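# Clip red and black test leads onto strips

## Task

Attach each test lead's clip firmly onto the exposed metal of its matching strip: red lead to the strip with the red sleeve, black lead to the strip with the black sleeve. Do not bend either strip, and keep both leads plugged in.

## Robot and tools

Robot: two Doosan M1013 arms, left_arm and right_arm, each with a Robotiq 2F-140 two-finger gripper and a wrist camera. The fingers can fold at a hinge. A grip in the outer quarter of each pad, near the fingertip, squeezes as commanded. A grip deeper toward the palm can fold the fingers: narrow parts may slip or not be held, wide ones may be squeezed too hard. Fingertips pushed tip-first onto a surface also fold easily unless fully closed, so a move can overrun a surface almost unnoticed.

Frames: the scene frame has its origin at table-top height, midway between the nominal bases, +z up, +x out over the table, left_arm on the +y side (not the image side). Actual bases: left_arm at (-0.071, +0.517, 0) m, quat_wxyz (+1.000, 0, 0, +0.016); right_arm at (+0.078, -0.479, 0) m, quat_wxyz (+1.000, 0, 0, -0.002). All hand poses, targets, velocities and wrist-camera poses of an arm are in that arm's own base frame; fixed cameras and the table use the scene frame. The gripper's fingers point along its +z axis and close along its y axis. end_effector_position is the point between the pads when closed; fingertips extend about 33 mm beyond it (about 9 mm when wide open). Reported positions can be off by a few centimetres.

Row format (used by execute_actions and move): 20 numbers covering both arms, always all 20 even if one arm moves. Order: left x, y, z (metres), qw, qx, qy, qz (absolute target pose of that arm's end effector in its base frame), left gripper position, force_limit, speed; then the same ten for the right arm. The three gripper numbers each lie in [-1, 1]. position is absolute: +1 fully open (140 mm), about -0.8 pads touch, -1 closes until blocked. force_limit sets pad force (about 14 N at -1, 40 N at 0, 58 N at +1 for a slow close); speed sets finger speed (about 30, 140, 250 mm/s at -1, 0, +1) and a fast close grips harder. Both start at +1. To keep an arm or gripper unchanged, resend exactly its last pose and gripper numbers; a 0 is a real command. Keep a fixed quaternion across rows to hold orientation.

execute_actions(actions, cameras): actions is a list of actions; each action is a list of up to 15 rows, one per 1/30 s step, the last row held to fill 15 steps. A target more than 0.6 m from the gripper along any of its axes refuses the action for both arms. Each step the controller clips the command to within 70 mm and 16 degrees of the measured pose, so the arm may stop short; the result's Hand target shows where it is actually sent. An empty actions list returns state plus images.

move(target, speed, blend, stop_force, zero, blocking, cameras): straight-line motion toward one row or a list of up to 15 rows, no length limit but a 10 s cap. speed 0.002 to 2 m/s (default 0.25), one value or one per target. blend in m rounds corners (0 stops at each). stop_force 10 to 80 N ends an arm's path when it feels that much push along its travel; use it only slowly, not while the gripper rotates, and omit it when backing away from a contact. zero (default true) re-zeros force before the move. blocking=false returns after 0.5 s while the move continues; not allowed with stop_force. The result adds a move: line (done, off_target, moving, held, fault) and limits (paced, held). Moves do not avoid obstacles or the other arm; avoid paths near an arm's own base.

wait(seconds 0 to 10), stop() brakes a running move, zoom_image(camera, region [x0,y0,x1,y1] pixels, at most 504 each side), clear_fault(arm) after a reported torque or force fault, read_manual(section="licences"), finished_scene(scene 1 or 2) ends the scene irreversibly; call nothing after it.

Cameras (896x504): cam_head_left, cam_head_right, cam_high, cam_low, cam_left_wrist, cam_right_wrist.

Results: end_effector_position, end_effector_quat_wxyz, velocities, Hand target, Tool commands, joint positions and torques, External joint torques, Flange force along gripper axes (includes held weight and error; no reading near singular poses), step readings. object_status: 0 moving, 1 stopped while opening, 2 stopped while closing (likely gripping), 3 reached position or pads met. position_measured is in counts: 3 open, about 139 at 60 mm, 200 at 20 mm, 230 pads meet. To grip harder, raise force_limit and change position slightly (-1 to -0.98); to loosen, open and reclose slowly.

Avoid: hitting things or the other arm (a press between arms can fail the scene), dropping or releasing moving parts, anything leaving the table, hard pushes past a firm contact (arms are stiff). Faults stop an arm: torque limits waist and shoulder 299, elbow 140, wrist joints 39.6 N m; any external force of 144 N. Holding loads or stretched poses heats motors (MOTOR HOT, then a 30-60 s stop). Don't bend the strips while clipping.

Each tool is called after "Call:" as name(argument=value, ...), one argument or row to a line, values as JSON.

## Session

Call:
execute_actions(
  actions=[],
)

Scene clock: 0.00 s.
left_arm: end_effector_position=(+0.4804, -0.3512, +0.3812) position_measured=3 object_status=3 end_effector_quat_wxyz=(+0.219, +0.590, -0.639, +0.442) | right_arm: end_effector_position=(+0.5739, -0.4251, +0.2190) position_measured=3 object_status=3 end_effector_quat_wxyz=(+0.093, +0.524, -0.510, +0.676)
Joint positions: left_arm=[-0.275 -0.181 2.138 -1.176 0.908 3.598] | right_arm=[-0.501 0.275 2.433 0.46 -1.107 2.018]
Joint velocities: within noise
Joint torques (N m): no reading
External joint torques (N m): no reading
Flange force (N): no reading
Hand target: left_arm +0.4804, -0.3512, +0.3812; +0.219, +0.590, -0.639, +0.442 | right_arm +0.5739, -0.4251, +0.2190; +0.093, +0.524, -0.510, +0.676
Tool commands: left_gripper/position=+1.0 left_gripper/force_limit=+1.0 left_gripper/speed=+1.0 right_gripper/position=+1.0 right_gripper/force_limit=+1.0 right_gripper/speed=+1.0

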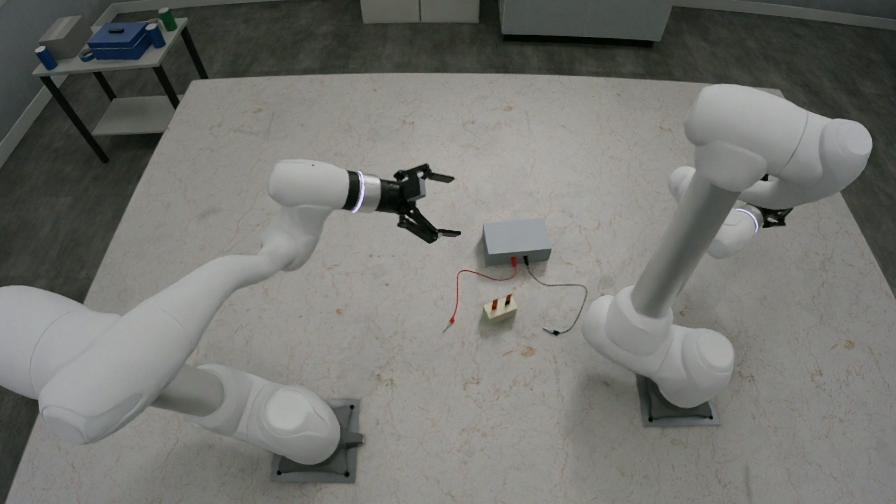

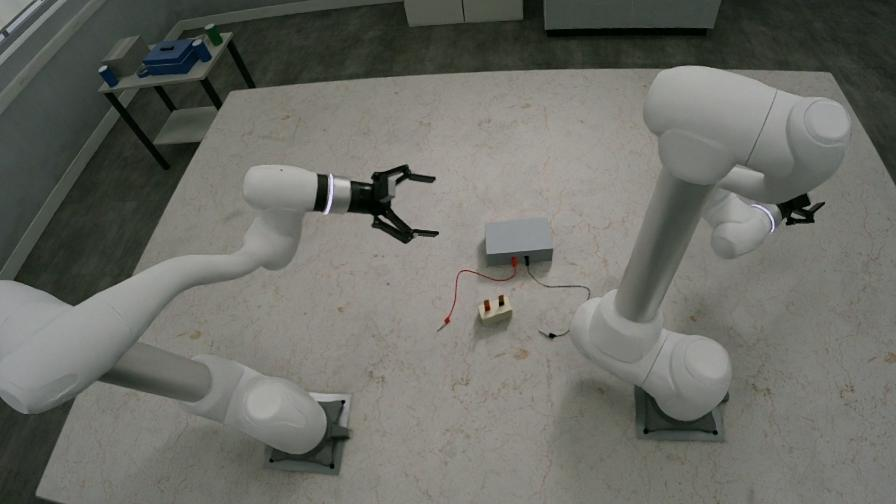

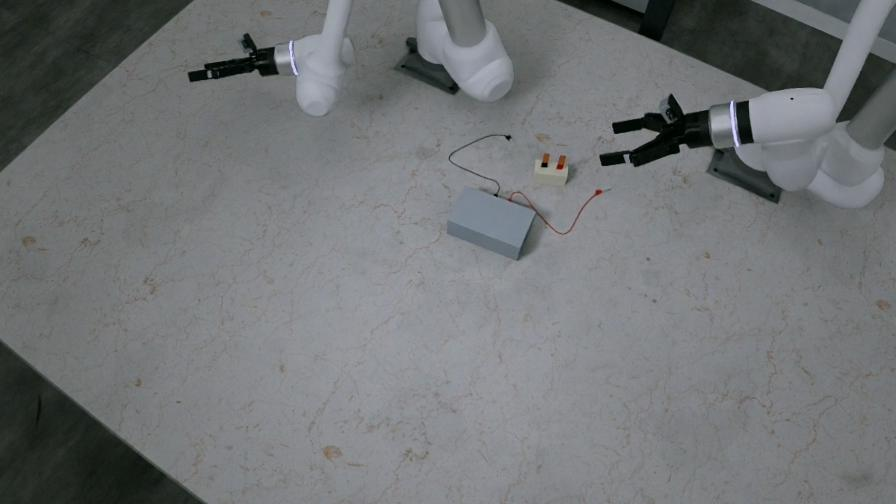

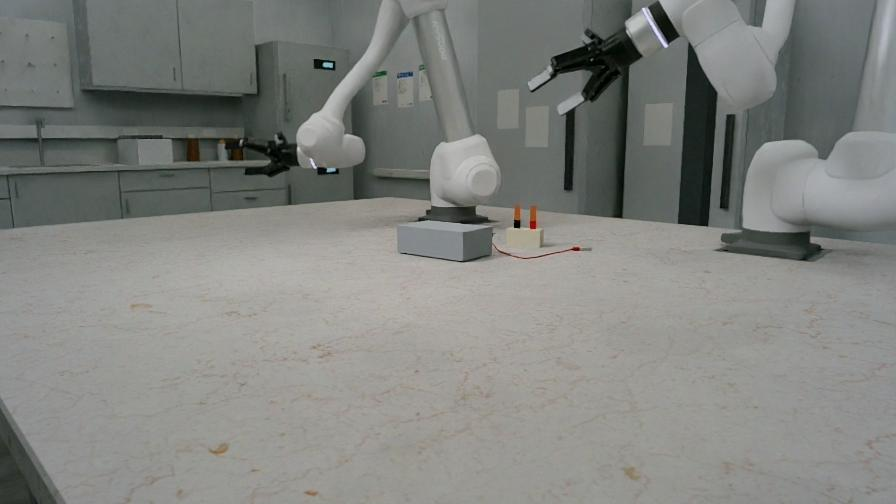

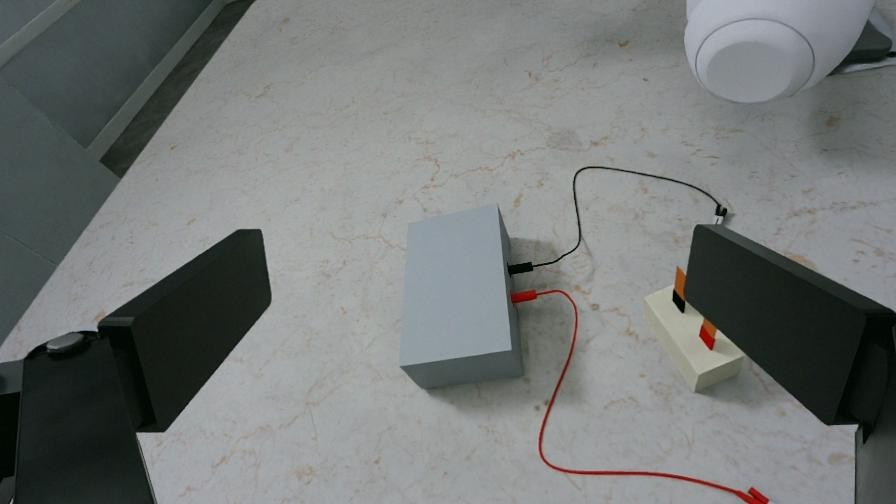

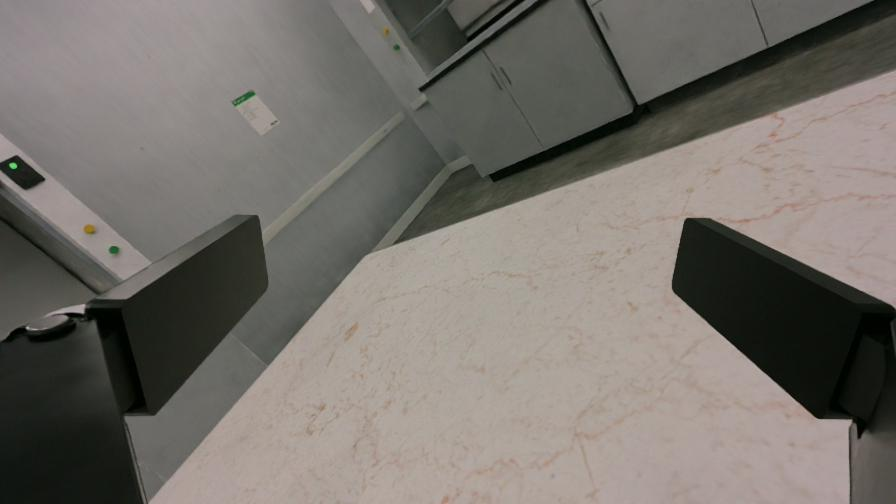

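Call:
zoom_image(
  camera="cam_head_left",
  region=[420, 210, 620, 350],
)

Call:
zoom_image(
  camera="cam_low",
  region=[380, 180, 620, 290],
)

Call:
zoom_image(
  camera="cam_left_wrist",
  region=[480, 150, 896, 504],
)

Call:
zoom_image(
  camera="cam_high",
  region=[430, 110, 640, 270],
)

Scaled by 2.520 from the camera's 896x504 image, which has a finer 1280x720 frame.

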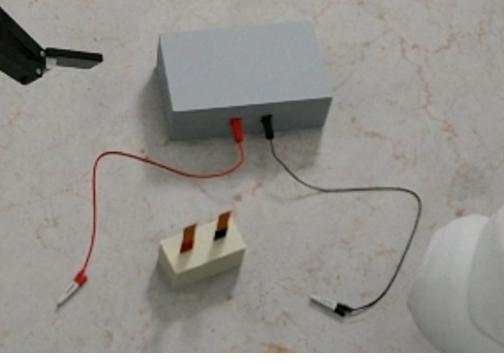

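Scaled by 2.100 from the camera's 896x504 image, which has a finer 1280x720 frame.

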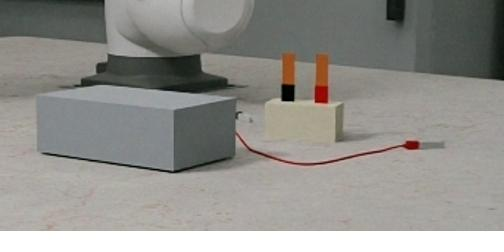

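Scaled by 1.212 from the camera's 896x504 image, which has a finer 1280x720 frame.

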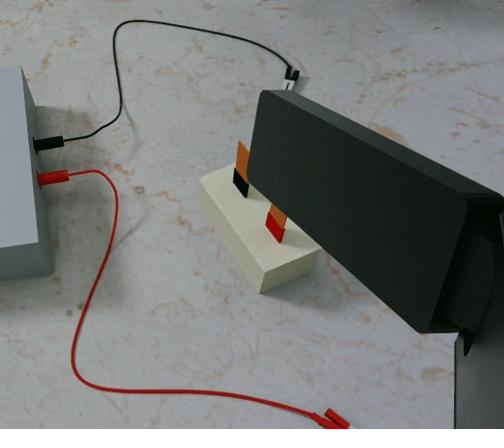

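Scaled by 2.400 from the camera's 896x504 image, which has a finer 1280x720 frame.

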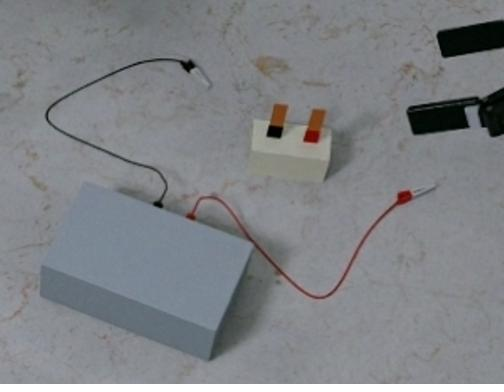

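Call:
move(
  target=[
    [0.42, -0.35, 0.30, 0.1, 0.80, -0.50, 0.25, 1, 1, 1, 0.45, 0.05, 0.32, 0.0502, 0.5803, -0.7263, 0.3651, 1, 1, 1],
    [0.334, -0.347, 0.20, 0, 0.9511, -0.3090, 0, 1, 1, 1, 0.156, 0.345, 0.20, 0, 0.5505, -0.8348, 0, 1, 1, 1],
  ],
  speed=0.4,
  blend=0.05,
  cameras=["all"],
)

Scene clock: 12.00 s.
left_arm: end_effector_position=(+0.3340, -0.3470, +0.2000) position_measured=3 object_status=3 end_effector_quat_wxyz=(+0.000, +0.951, -0.309, +0.000) | right_arm: end_effector_position=(+0.1560, +0.3450, +0.2000) position_measured=3 object_status=3 end_effector_quat_wxyz=(+0.000, -0.551, +0.835, +0.000)
Joint positions: left_arm=[-0.876 -0.04 2.053 0 1.128 1.323] | right_arm=[1.055 -0.219 2.204 3.142 -1.156 1.46]
Joint torques (N m): left_arm=[1.22 -40.08 -36.81 4.1 -0.11 -0.24] | right_arm=[-0.48 -16.28 -37.52 -4.08 0.19 0.16]
External joint torques (N m): left_arm=[-1.13 6.31 -0.99 -0.22 0.05 0.24] | right_arm=[0.41 0.86 -0.33 0.19 -0.24 -0.16]
Flange force (N): left_arm=[11.3 3.9 3.6] | right_arm=[-2.0 0.6 -0.3]
Hand target: left_arm +0.3340, -0.3470, +0.2000; +0.000, +0.951, -0.309, +0.000 | right_arm +0.1560, +0.3450, +0.2000; +0.000, -0.551, +0.835, +0.000
Off the commanded pose: left_arm 0.000 m, 0 deg | right_arm 0.000 m, 0 deg.
move: done; limits=paced

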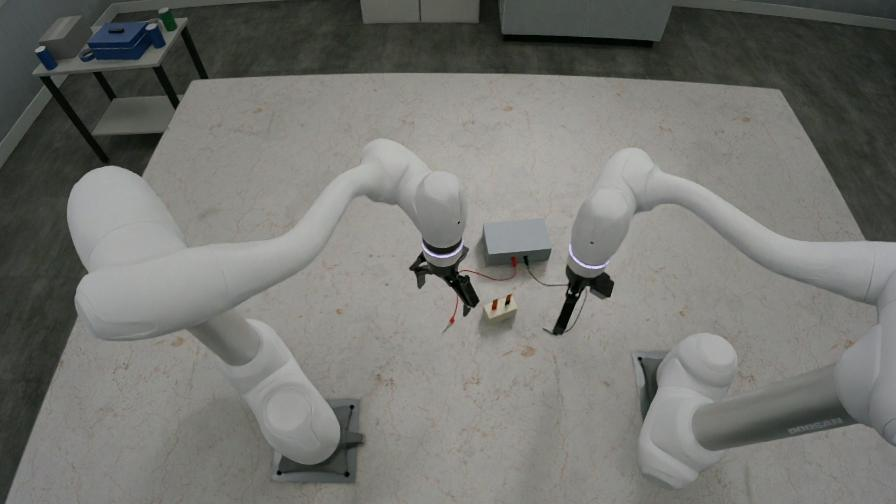

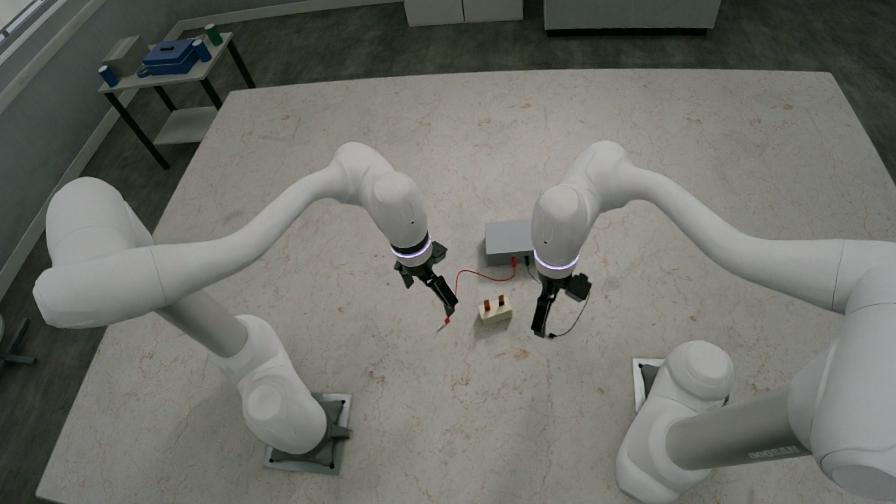

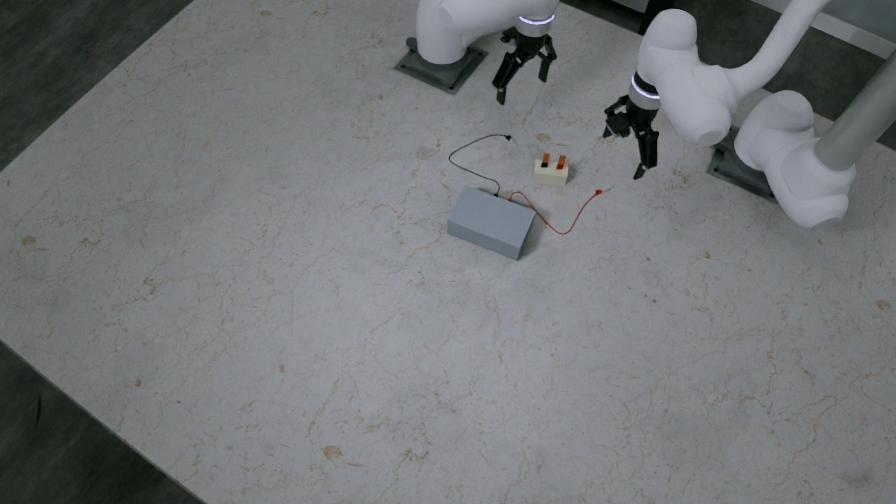

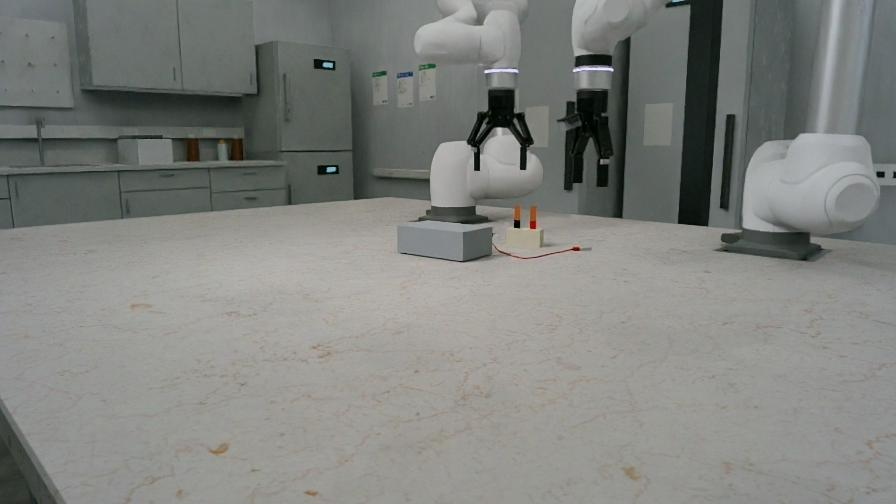

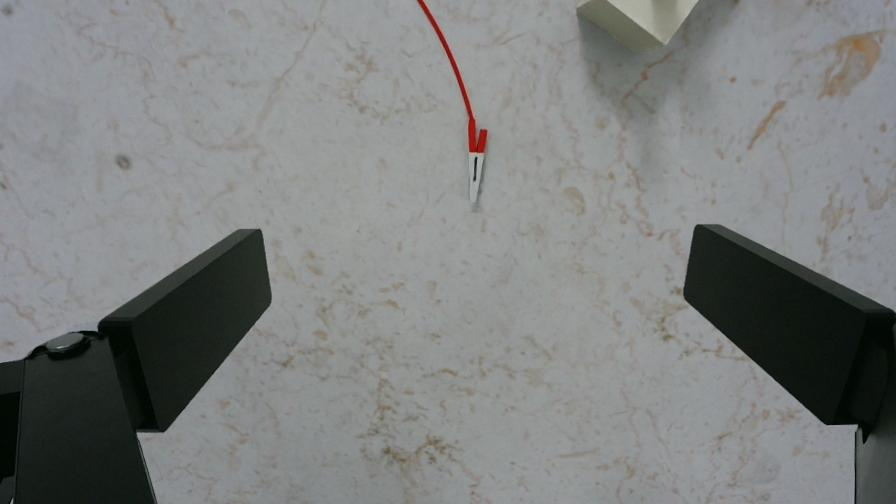

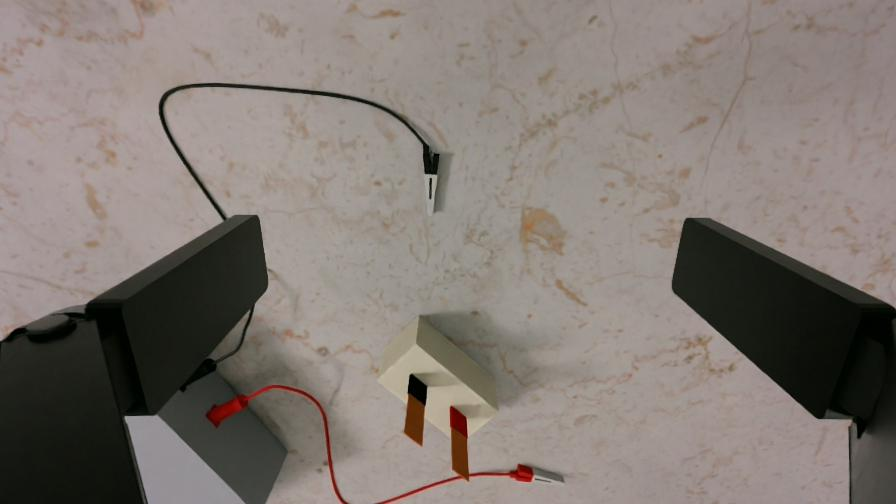

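Call:
zoom_image(
  camera="cam_left_wrist",
  region=[430, 90, 530, 230],
)

Call:
zoom_image(
  camera="cam_right_wrist",
  region=[380, 110, 480, 230],
)

Call:
zoom_image(
  camera="cam_right_wrist",
  region=[360, 300, 520, 490],
)

Call:
zoom_image(
  camera="cam_low",
  region=[480, 190, 610, 270],
)

Scaled by 3.600 from the camera's 896x504 image, which has a finer 1280x720 frame.

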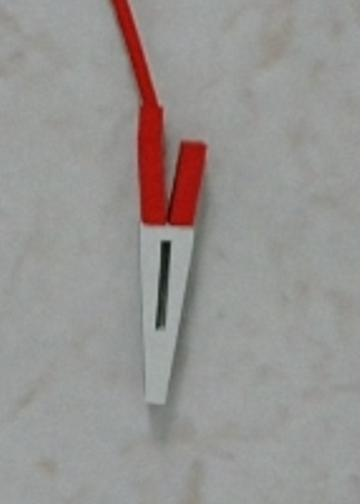

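Scaled by 4.200 from the camera's 896x504 image, which has a finer 1280x720 frame.

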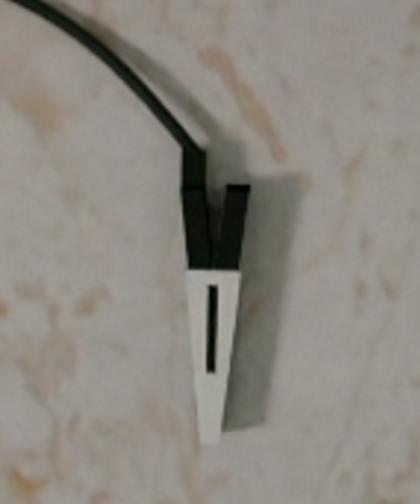

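Scaled by 2.653 from the camera's 896x504 image, which has a finer 1280x720 frame.

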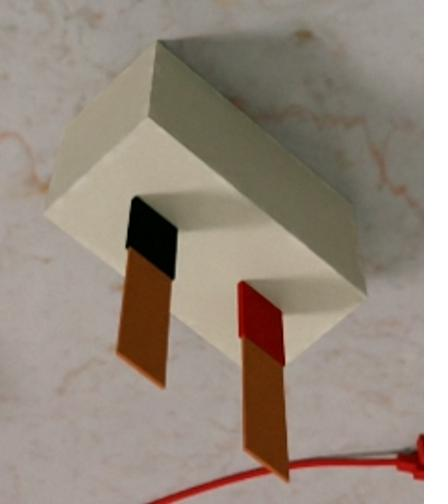

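Scaled by 3.877 from the camera's 896x504 image, which has a finer 1280x720 frame.

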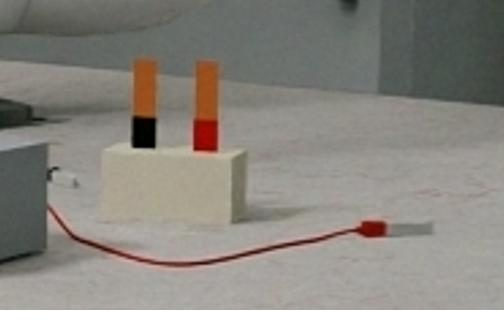

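Call:
zoom_image(
  camera="cam_left_wrist",
  region=[220, 200, 320, 330],
)

Call:
zoom_image(
  camera="cam_left_wrist",
  region=[650, 200, 750, 330],
)

Call:
zoom_image(
  camera="cam_right_wrist",
  region=[220, 190, 320, 320],
)

Call:
zoom_image(
  camera="cam_right_wrist",
  region=[640, 190, 740, 320],
)

Scaled by 3.877 from the camera's 896x504 image, which has a finer 1280x720 frame.

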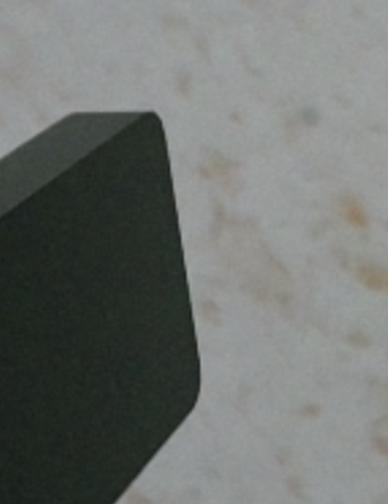

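Scaled by 3.877 from the camera's 896x504 image, which has a finer 1280x720 frame.

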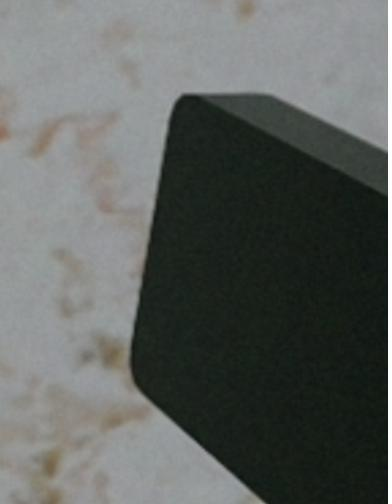

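Scaled by 3.877 from the camera's 896x504 image, which has a finer 1280x720 frame.

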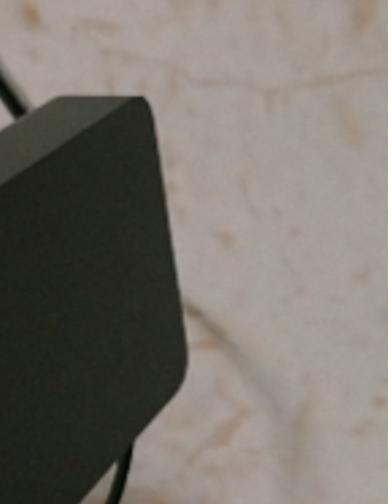

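Scaled by 3.877 from the camera's 896x504 image, which has a finer 1280x720 frame.

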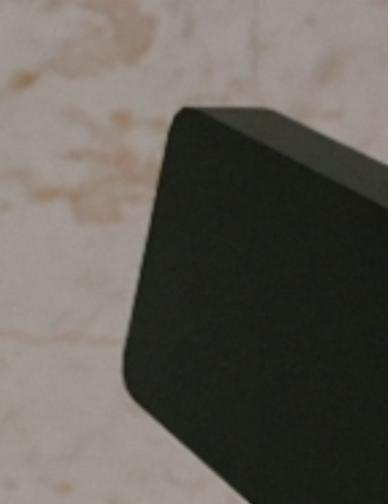

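Call:
move(
  target=[0.3538, -0.3725, 0.10, 0, 0.9426, -0.3338, 0, -0.25, -1, 0, 0.1705, 0.3306, 0.10, 0, 0.5358, -0.8443, 0, -0.25, -1, 0],
  speed=0.25,
  cameras=["cam_left_wrist", "cam_right_wrist", "cam_low"],
)

Scene clock: 20.17 s.
left_arm: end_effector_position=(+0.3538, -0.3725, +0.1000) position_measured=160 object_status=0 end_effector_quat_wxyz=(+0.000, +0.943, -0.334, +0.000) | right_arm: end_effector_position=(+0.1705, +0.3306, +0.1000) position_measured=160 object_status=0 end_effector_quat_wxyz=(+0.000, -0.536, +0.844, +0.000)
Joint positions: left_arm=[-0.878 0.107 2.11 0 0.925 1.373] | right_arm=[1.002 -0.125 2.338 3.142 -0.928 1.442]
Joint torques (N m): left_arm=[0.35 -50.34 -32.65 3.63 -0.08 -0.31] | right_arm=[-1.79 -21.47 -32.62 -3.55 0.35 0.36]
External joint torques (N m): left_arm=[-0.17 6.08 -0.71 -0.21 0.03 0.31] | right_arm=[1.69 1.26 -0.52 0.14 -0.39 -0.36]
Flange force (N): left_arm=[10.3 1.1 6.1] | right_arm=[-3.4 3.5 0.1]
Hand target: left_arm +0.3538, -0.3725, +0.1000; +0.000, +0.943, -0.334, +0.000 | right_arm +0.1705, +0.3306, +0.1000; +0.000, -0.536, +0.844, +0.000
Off the commanded pose: left_arm 0.000 m, 0 deg | right_arm 0.000 m, 0 deg.
move: done
Images, in order (width x height): cam_low 896x504, cam_left_wrist 896x504, cam_right_wrist 896x504.

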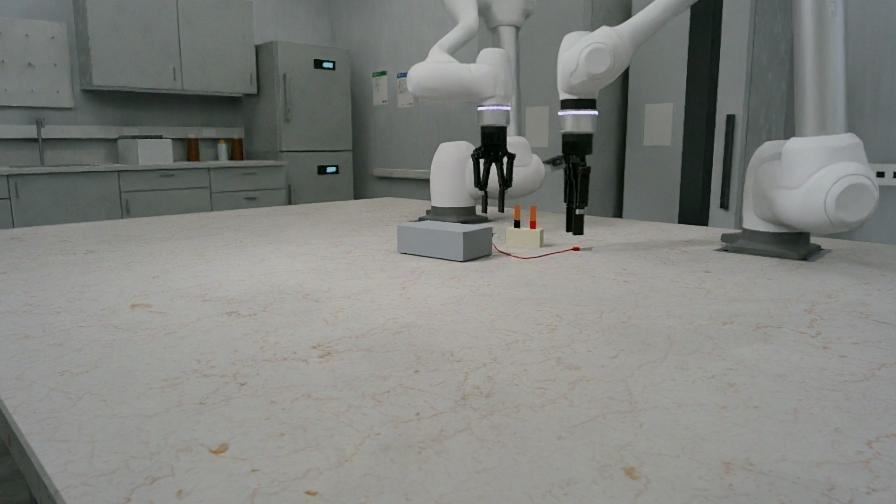

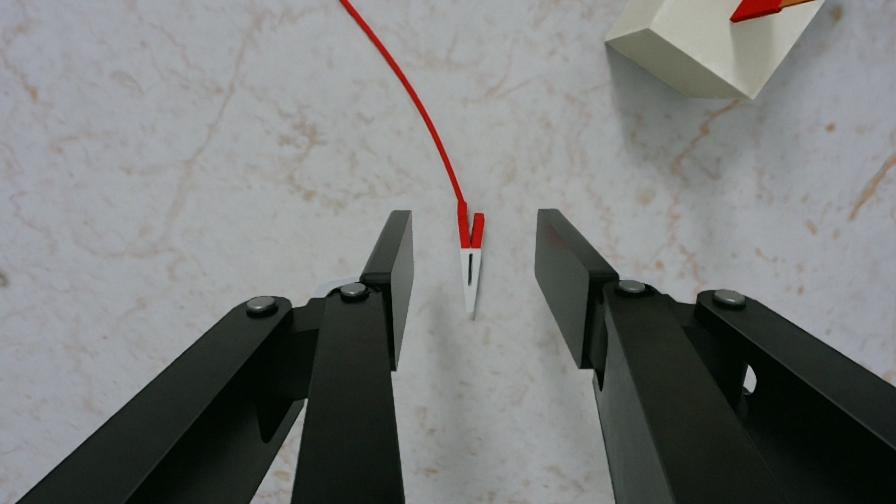

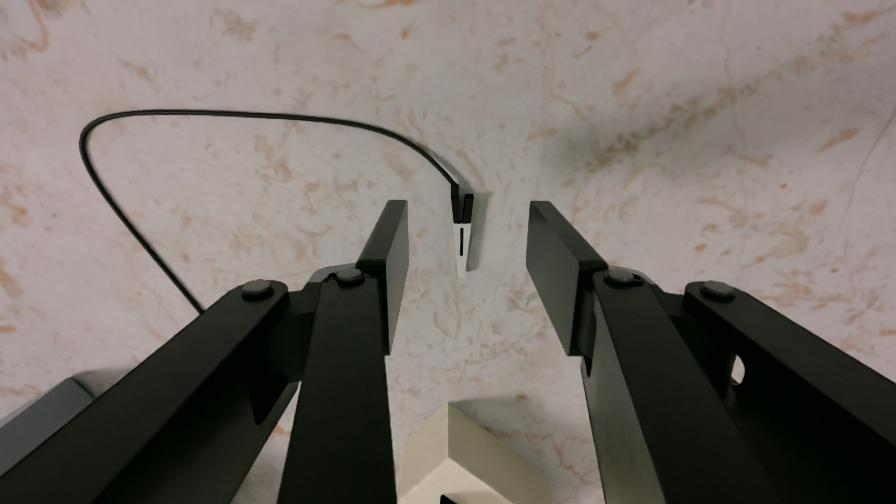

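Call:
zoom_image(
  camera="cam_left_wrist",
  region=[390, 190, 560, 340],
)

Call:
zoom_image(
  camera="cam_right_wrist",
  region=[380, 160, 550, 310],
)

Call:
zoom_image(
  camera="cam_low",
  region=[440, 170, 620, 270],
)

Scaled by 2.965 from the camera's 896x504 image, which has a finer 1280x720 frame.

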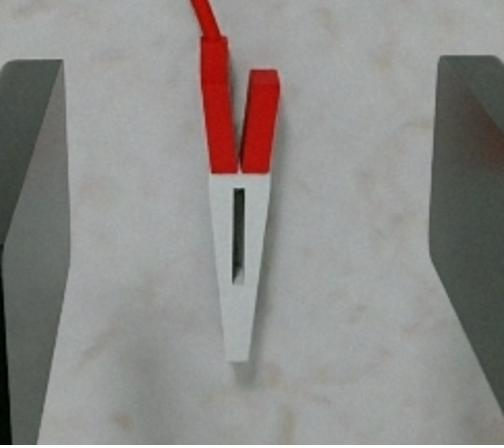

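Scaled by 2.965 from the camera's 896x504 image, which has a finer 1280x720 frame.

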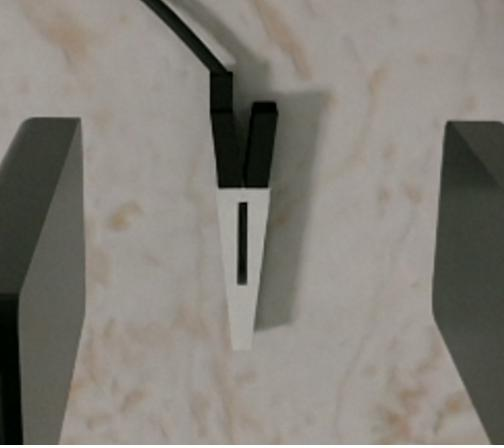

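Scaled by 2.800 from the camera's 896x504 image, which has a finer 1280x720 frame.

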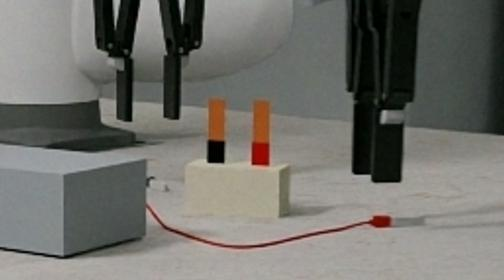

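Call:
move(
  target=[0.3577, -0.3756, 0.076, 0, 0.9426, -0.3338, 0, -0.25, -1, 0, 0.1696, 0.3288, 0.05, 0, 0.5358, -0.8443, 0, -0.25, -1, 0],
  speed=0.15,
  cameras=["cam_left_wrist", "cam_right_wrist", "cam_low"],
)

Call:
zoom_image(
  camera="cam_low",
  region=[460, 190, 600, 270],
)

Call:
zoom_image(
  camera="cam_left_wrist",
  region=[390, 190, 560, 340],
)

Call:
zoom_image(
  camera="cam_right_wrist",
  region=[380, 180, 550, 330],
)

Scene clock: 25.03 s.
left_arm: end_effector_position=(+0.3577, -0.3756, +0.0760) position_measured=160 object_status=3 end_effector_quat_wxyz=(+0.000, +0.943, -0.334, +0.000) | right_arm: end_effector_position=(+0.1696, +0.3288, +0.0500) position_measured=160 object_status=3 end_effector_quat_wxyz=(+0.000, -0.536, +0.844, +0.000)
Joint positions: left_arm=[-0.876 0.142 2.123 0 0.876 1.375] | right_arm=[1.001 -0.053 2.394 3.142 -0.801 1.441]
Joint torques (N m): left_arm=[0.36 -53.23 -31.36 3.5 0 -0.37] | right_arm=[-2.04 -28.09 -28.85 -3.19 0.44 0.35]
External joint torques (N m): left_arm=[-0.32 6.66 -0.75 -0.21 -0.05 0.37] | right_arm=[1.96 3.99 -0.89 0.13 -0.49 -0.35]
Flange force (N): left_arm=[11.0 1.3 7.5] | right_arm=[-8.7 4.0 4.4]
Hand target: left_arm +0.3577, -0.3756, +0.0760; +0.000, +0.943, -0.334, +0.000 | right_arm +0.1696, +0.3288, +0.0500; +0.000, -0.536, +0.844, +0.000
Off the commanded pose: left_arm 0.000 m, 0 deg | right_arm 0.000 m, 0 deg.
move: done
Images, in order (width x height): cam_low 896x504, cam_left_wrist 896x504, cam_right_wrist 896x504.

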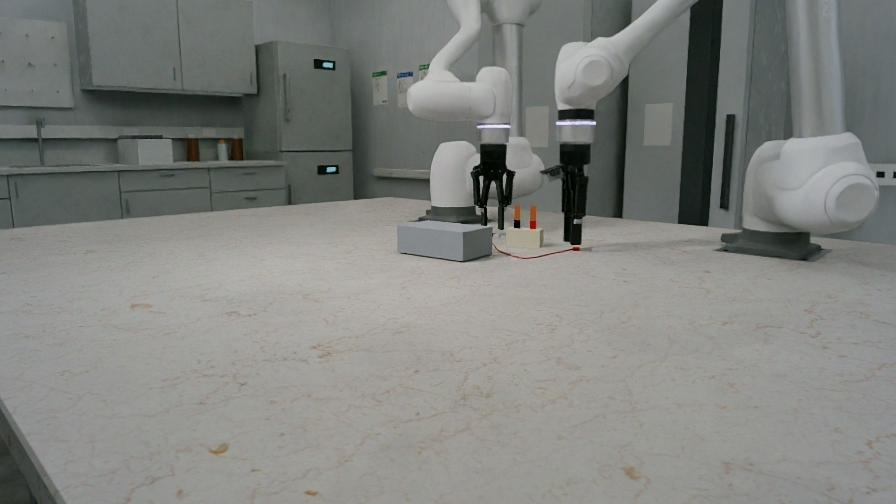

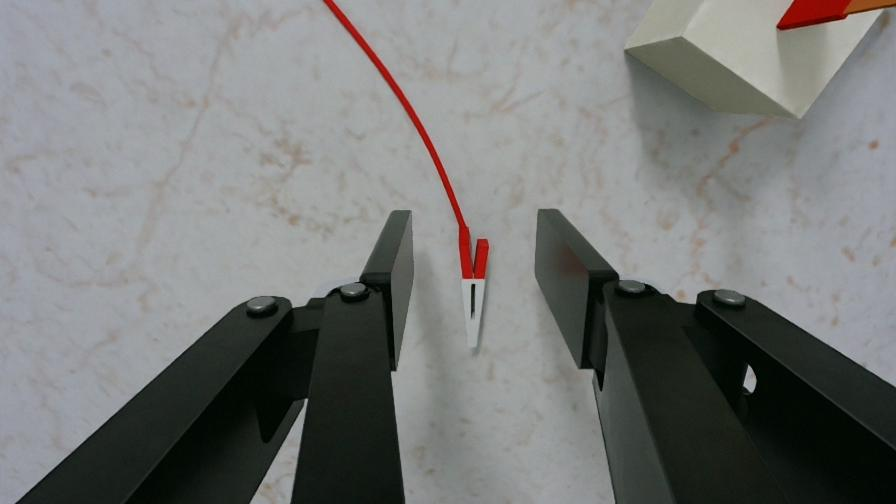

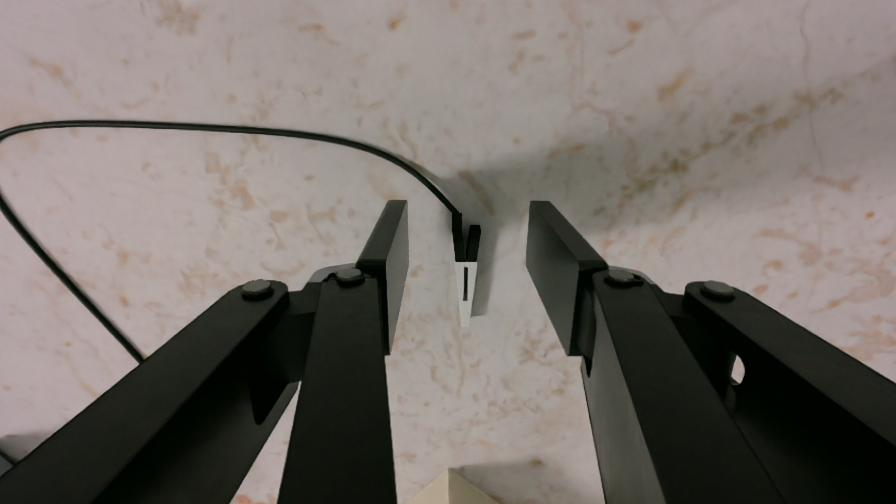

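Scaled by 3.600 from the camera's 896x504 image, which has a finer 1280x720 frame.

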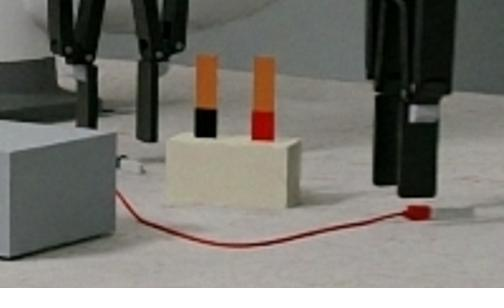

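Scaled by 2.965 from the camera's 896x504 image, which has a finer 1280x720 frame.

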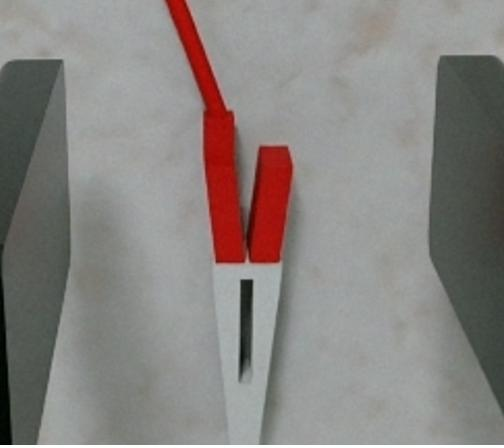

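Scaled by 2.965 from the camera's 896x504 image, which has a finer 1280x720 frame.

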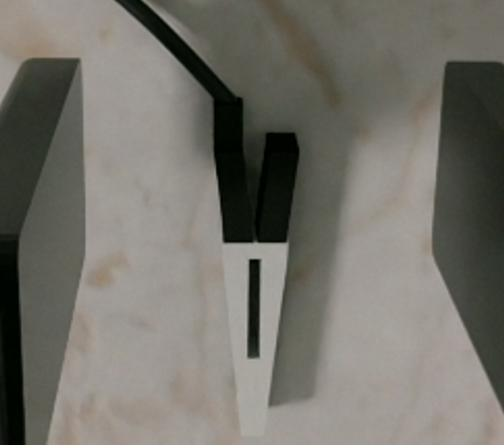

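Call:
move(
  target=[0.3577, -0.3756, 0.067, 0, 0.9426, -0.3338, 0, -0.25, -1, 0, 0.1696, 0.3288, 0.038, 0, 0.5358, -0.8443, 0, -0.25, -1, 0],
  speed=0.08,
  cameras=["cam_left_wrist", "cam_right_wrist", "cam_low"],
)

Call:
zoom_image(
  camera="cam_low",
  region=[460, 190, 600, 270],
)

Call:
zoom_image(
  camera="cam_left_wrist",
  region=[390, 190, 560, 340],
)

Call:
zoom_image(
  camera="cam_right_wrist",
  region=[380, 190, 550, 340],
)

Scene clock: 26.80 s.
left_arm: end_effector_position=(+0.3577, -0.3756, +0.0670) position_measured=160 object_status=3 end_effector_quat_wxyz=(+0.000, +0.943, -0.334, +0.000) | right_arm: end_effector_position=(+0.1696, +0.3288, +0.0380) position_measured=160 object_status=3 end_effector_quat_wxyz=(+0.000, -0.536, +0.844, +0.000)
Joint positions: left_arm=[-0.876 0.153 2.13 0 0.858 1.375] | right_arm=[1.001 -0.033 2.405 3.142 -0.769 1.441]
Joint torques (N m): left_arm=[1.25 -53.57 -30.81 3.46 -0.19 -0.34] | right_arm=[-1.81 -26.12 -28.4 -3.13 0.29 0.37]
External joint torques (N m): left_arm=[-1.08 6.25 -0.79 -0.22 0.14 0.34] | right_arm=[1.76 0.93 -0.43 0.16 -0.34 -0.37]
Flange force (N): left_arm=[10.1 2.8 6.8] | right_arm=[-2.7 3.7 0.3]
Hand target: left_arm +0.3577, -0.3756, +0.0670; +0.000, +0.943, -0.334, +0.000 | right_arm +0.1696, +0.3288, +0.0380; +0.000, -0.536, +0.844, +0.000
Off the commanded pose: left_arm 0.000 m, 0 deg | right_arm 0.000 m, 0 deg.
move: done
Images, in order (width x height): cam_low 896x504, cam_left_wrist 896x504, cam_right_wrist 896x504.

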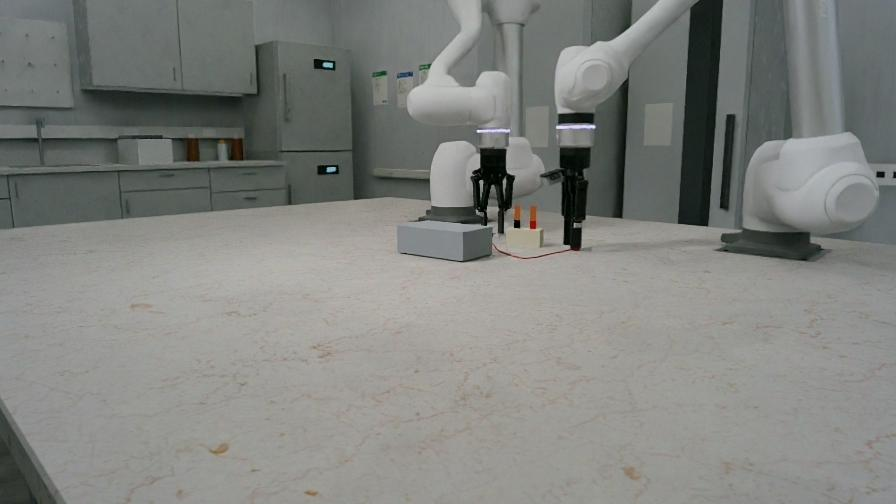

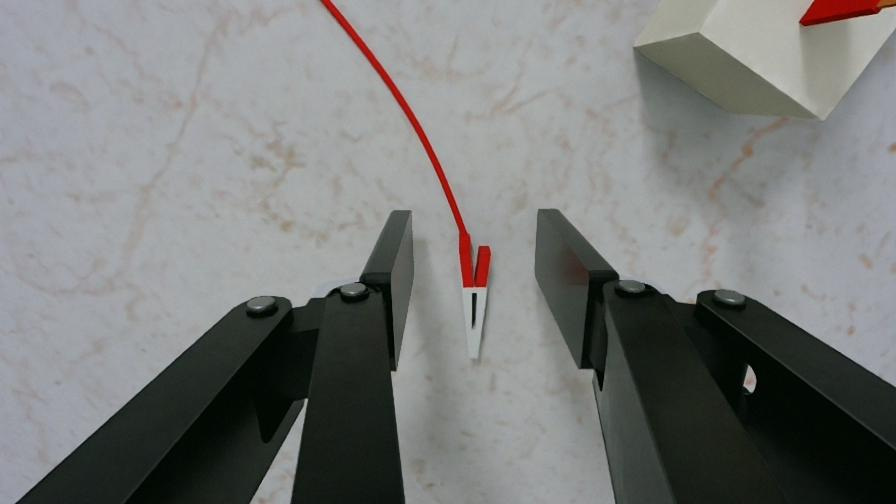

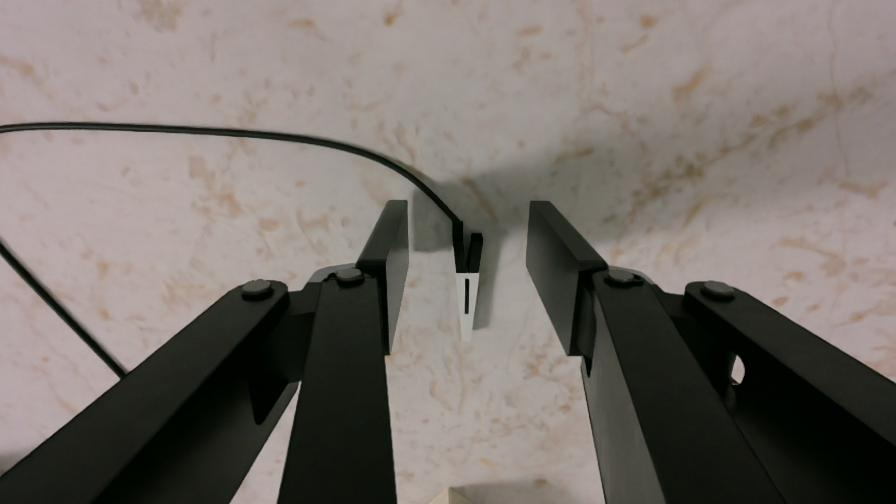

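Scaled by 3.600 from the camera's 896x504 image, which has a finer 1280x720 frame.

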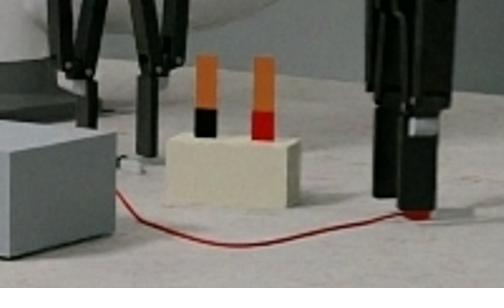

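Scaled by 2.965 from the camera's 896x504 image, which has a finer 1280x720 frame.

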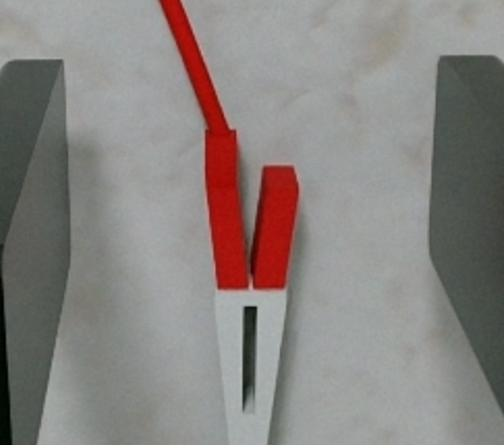

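Scaled by 2.965 from the camera's 896x504 image, which has a finer 1280x720 frame.

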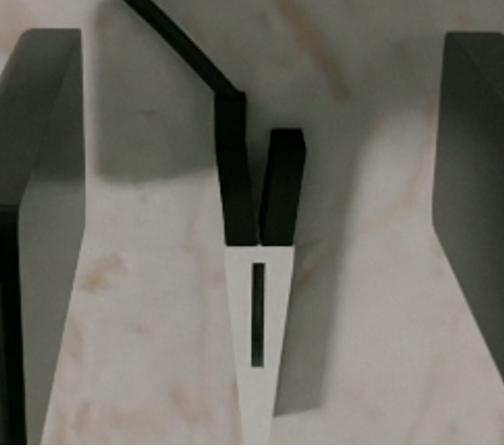

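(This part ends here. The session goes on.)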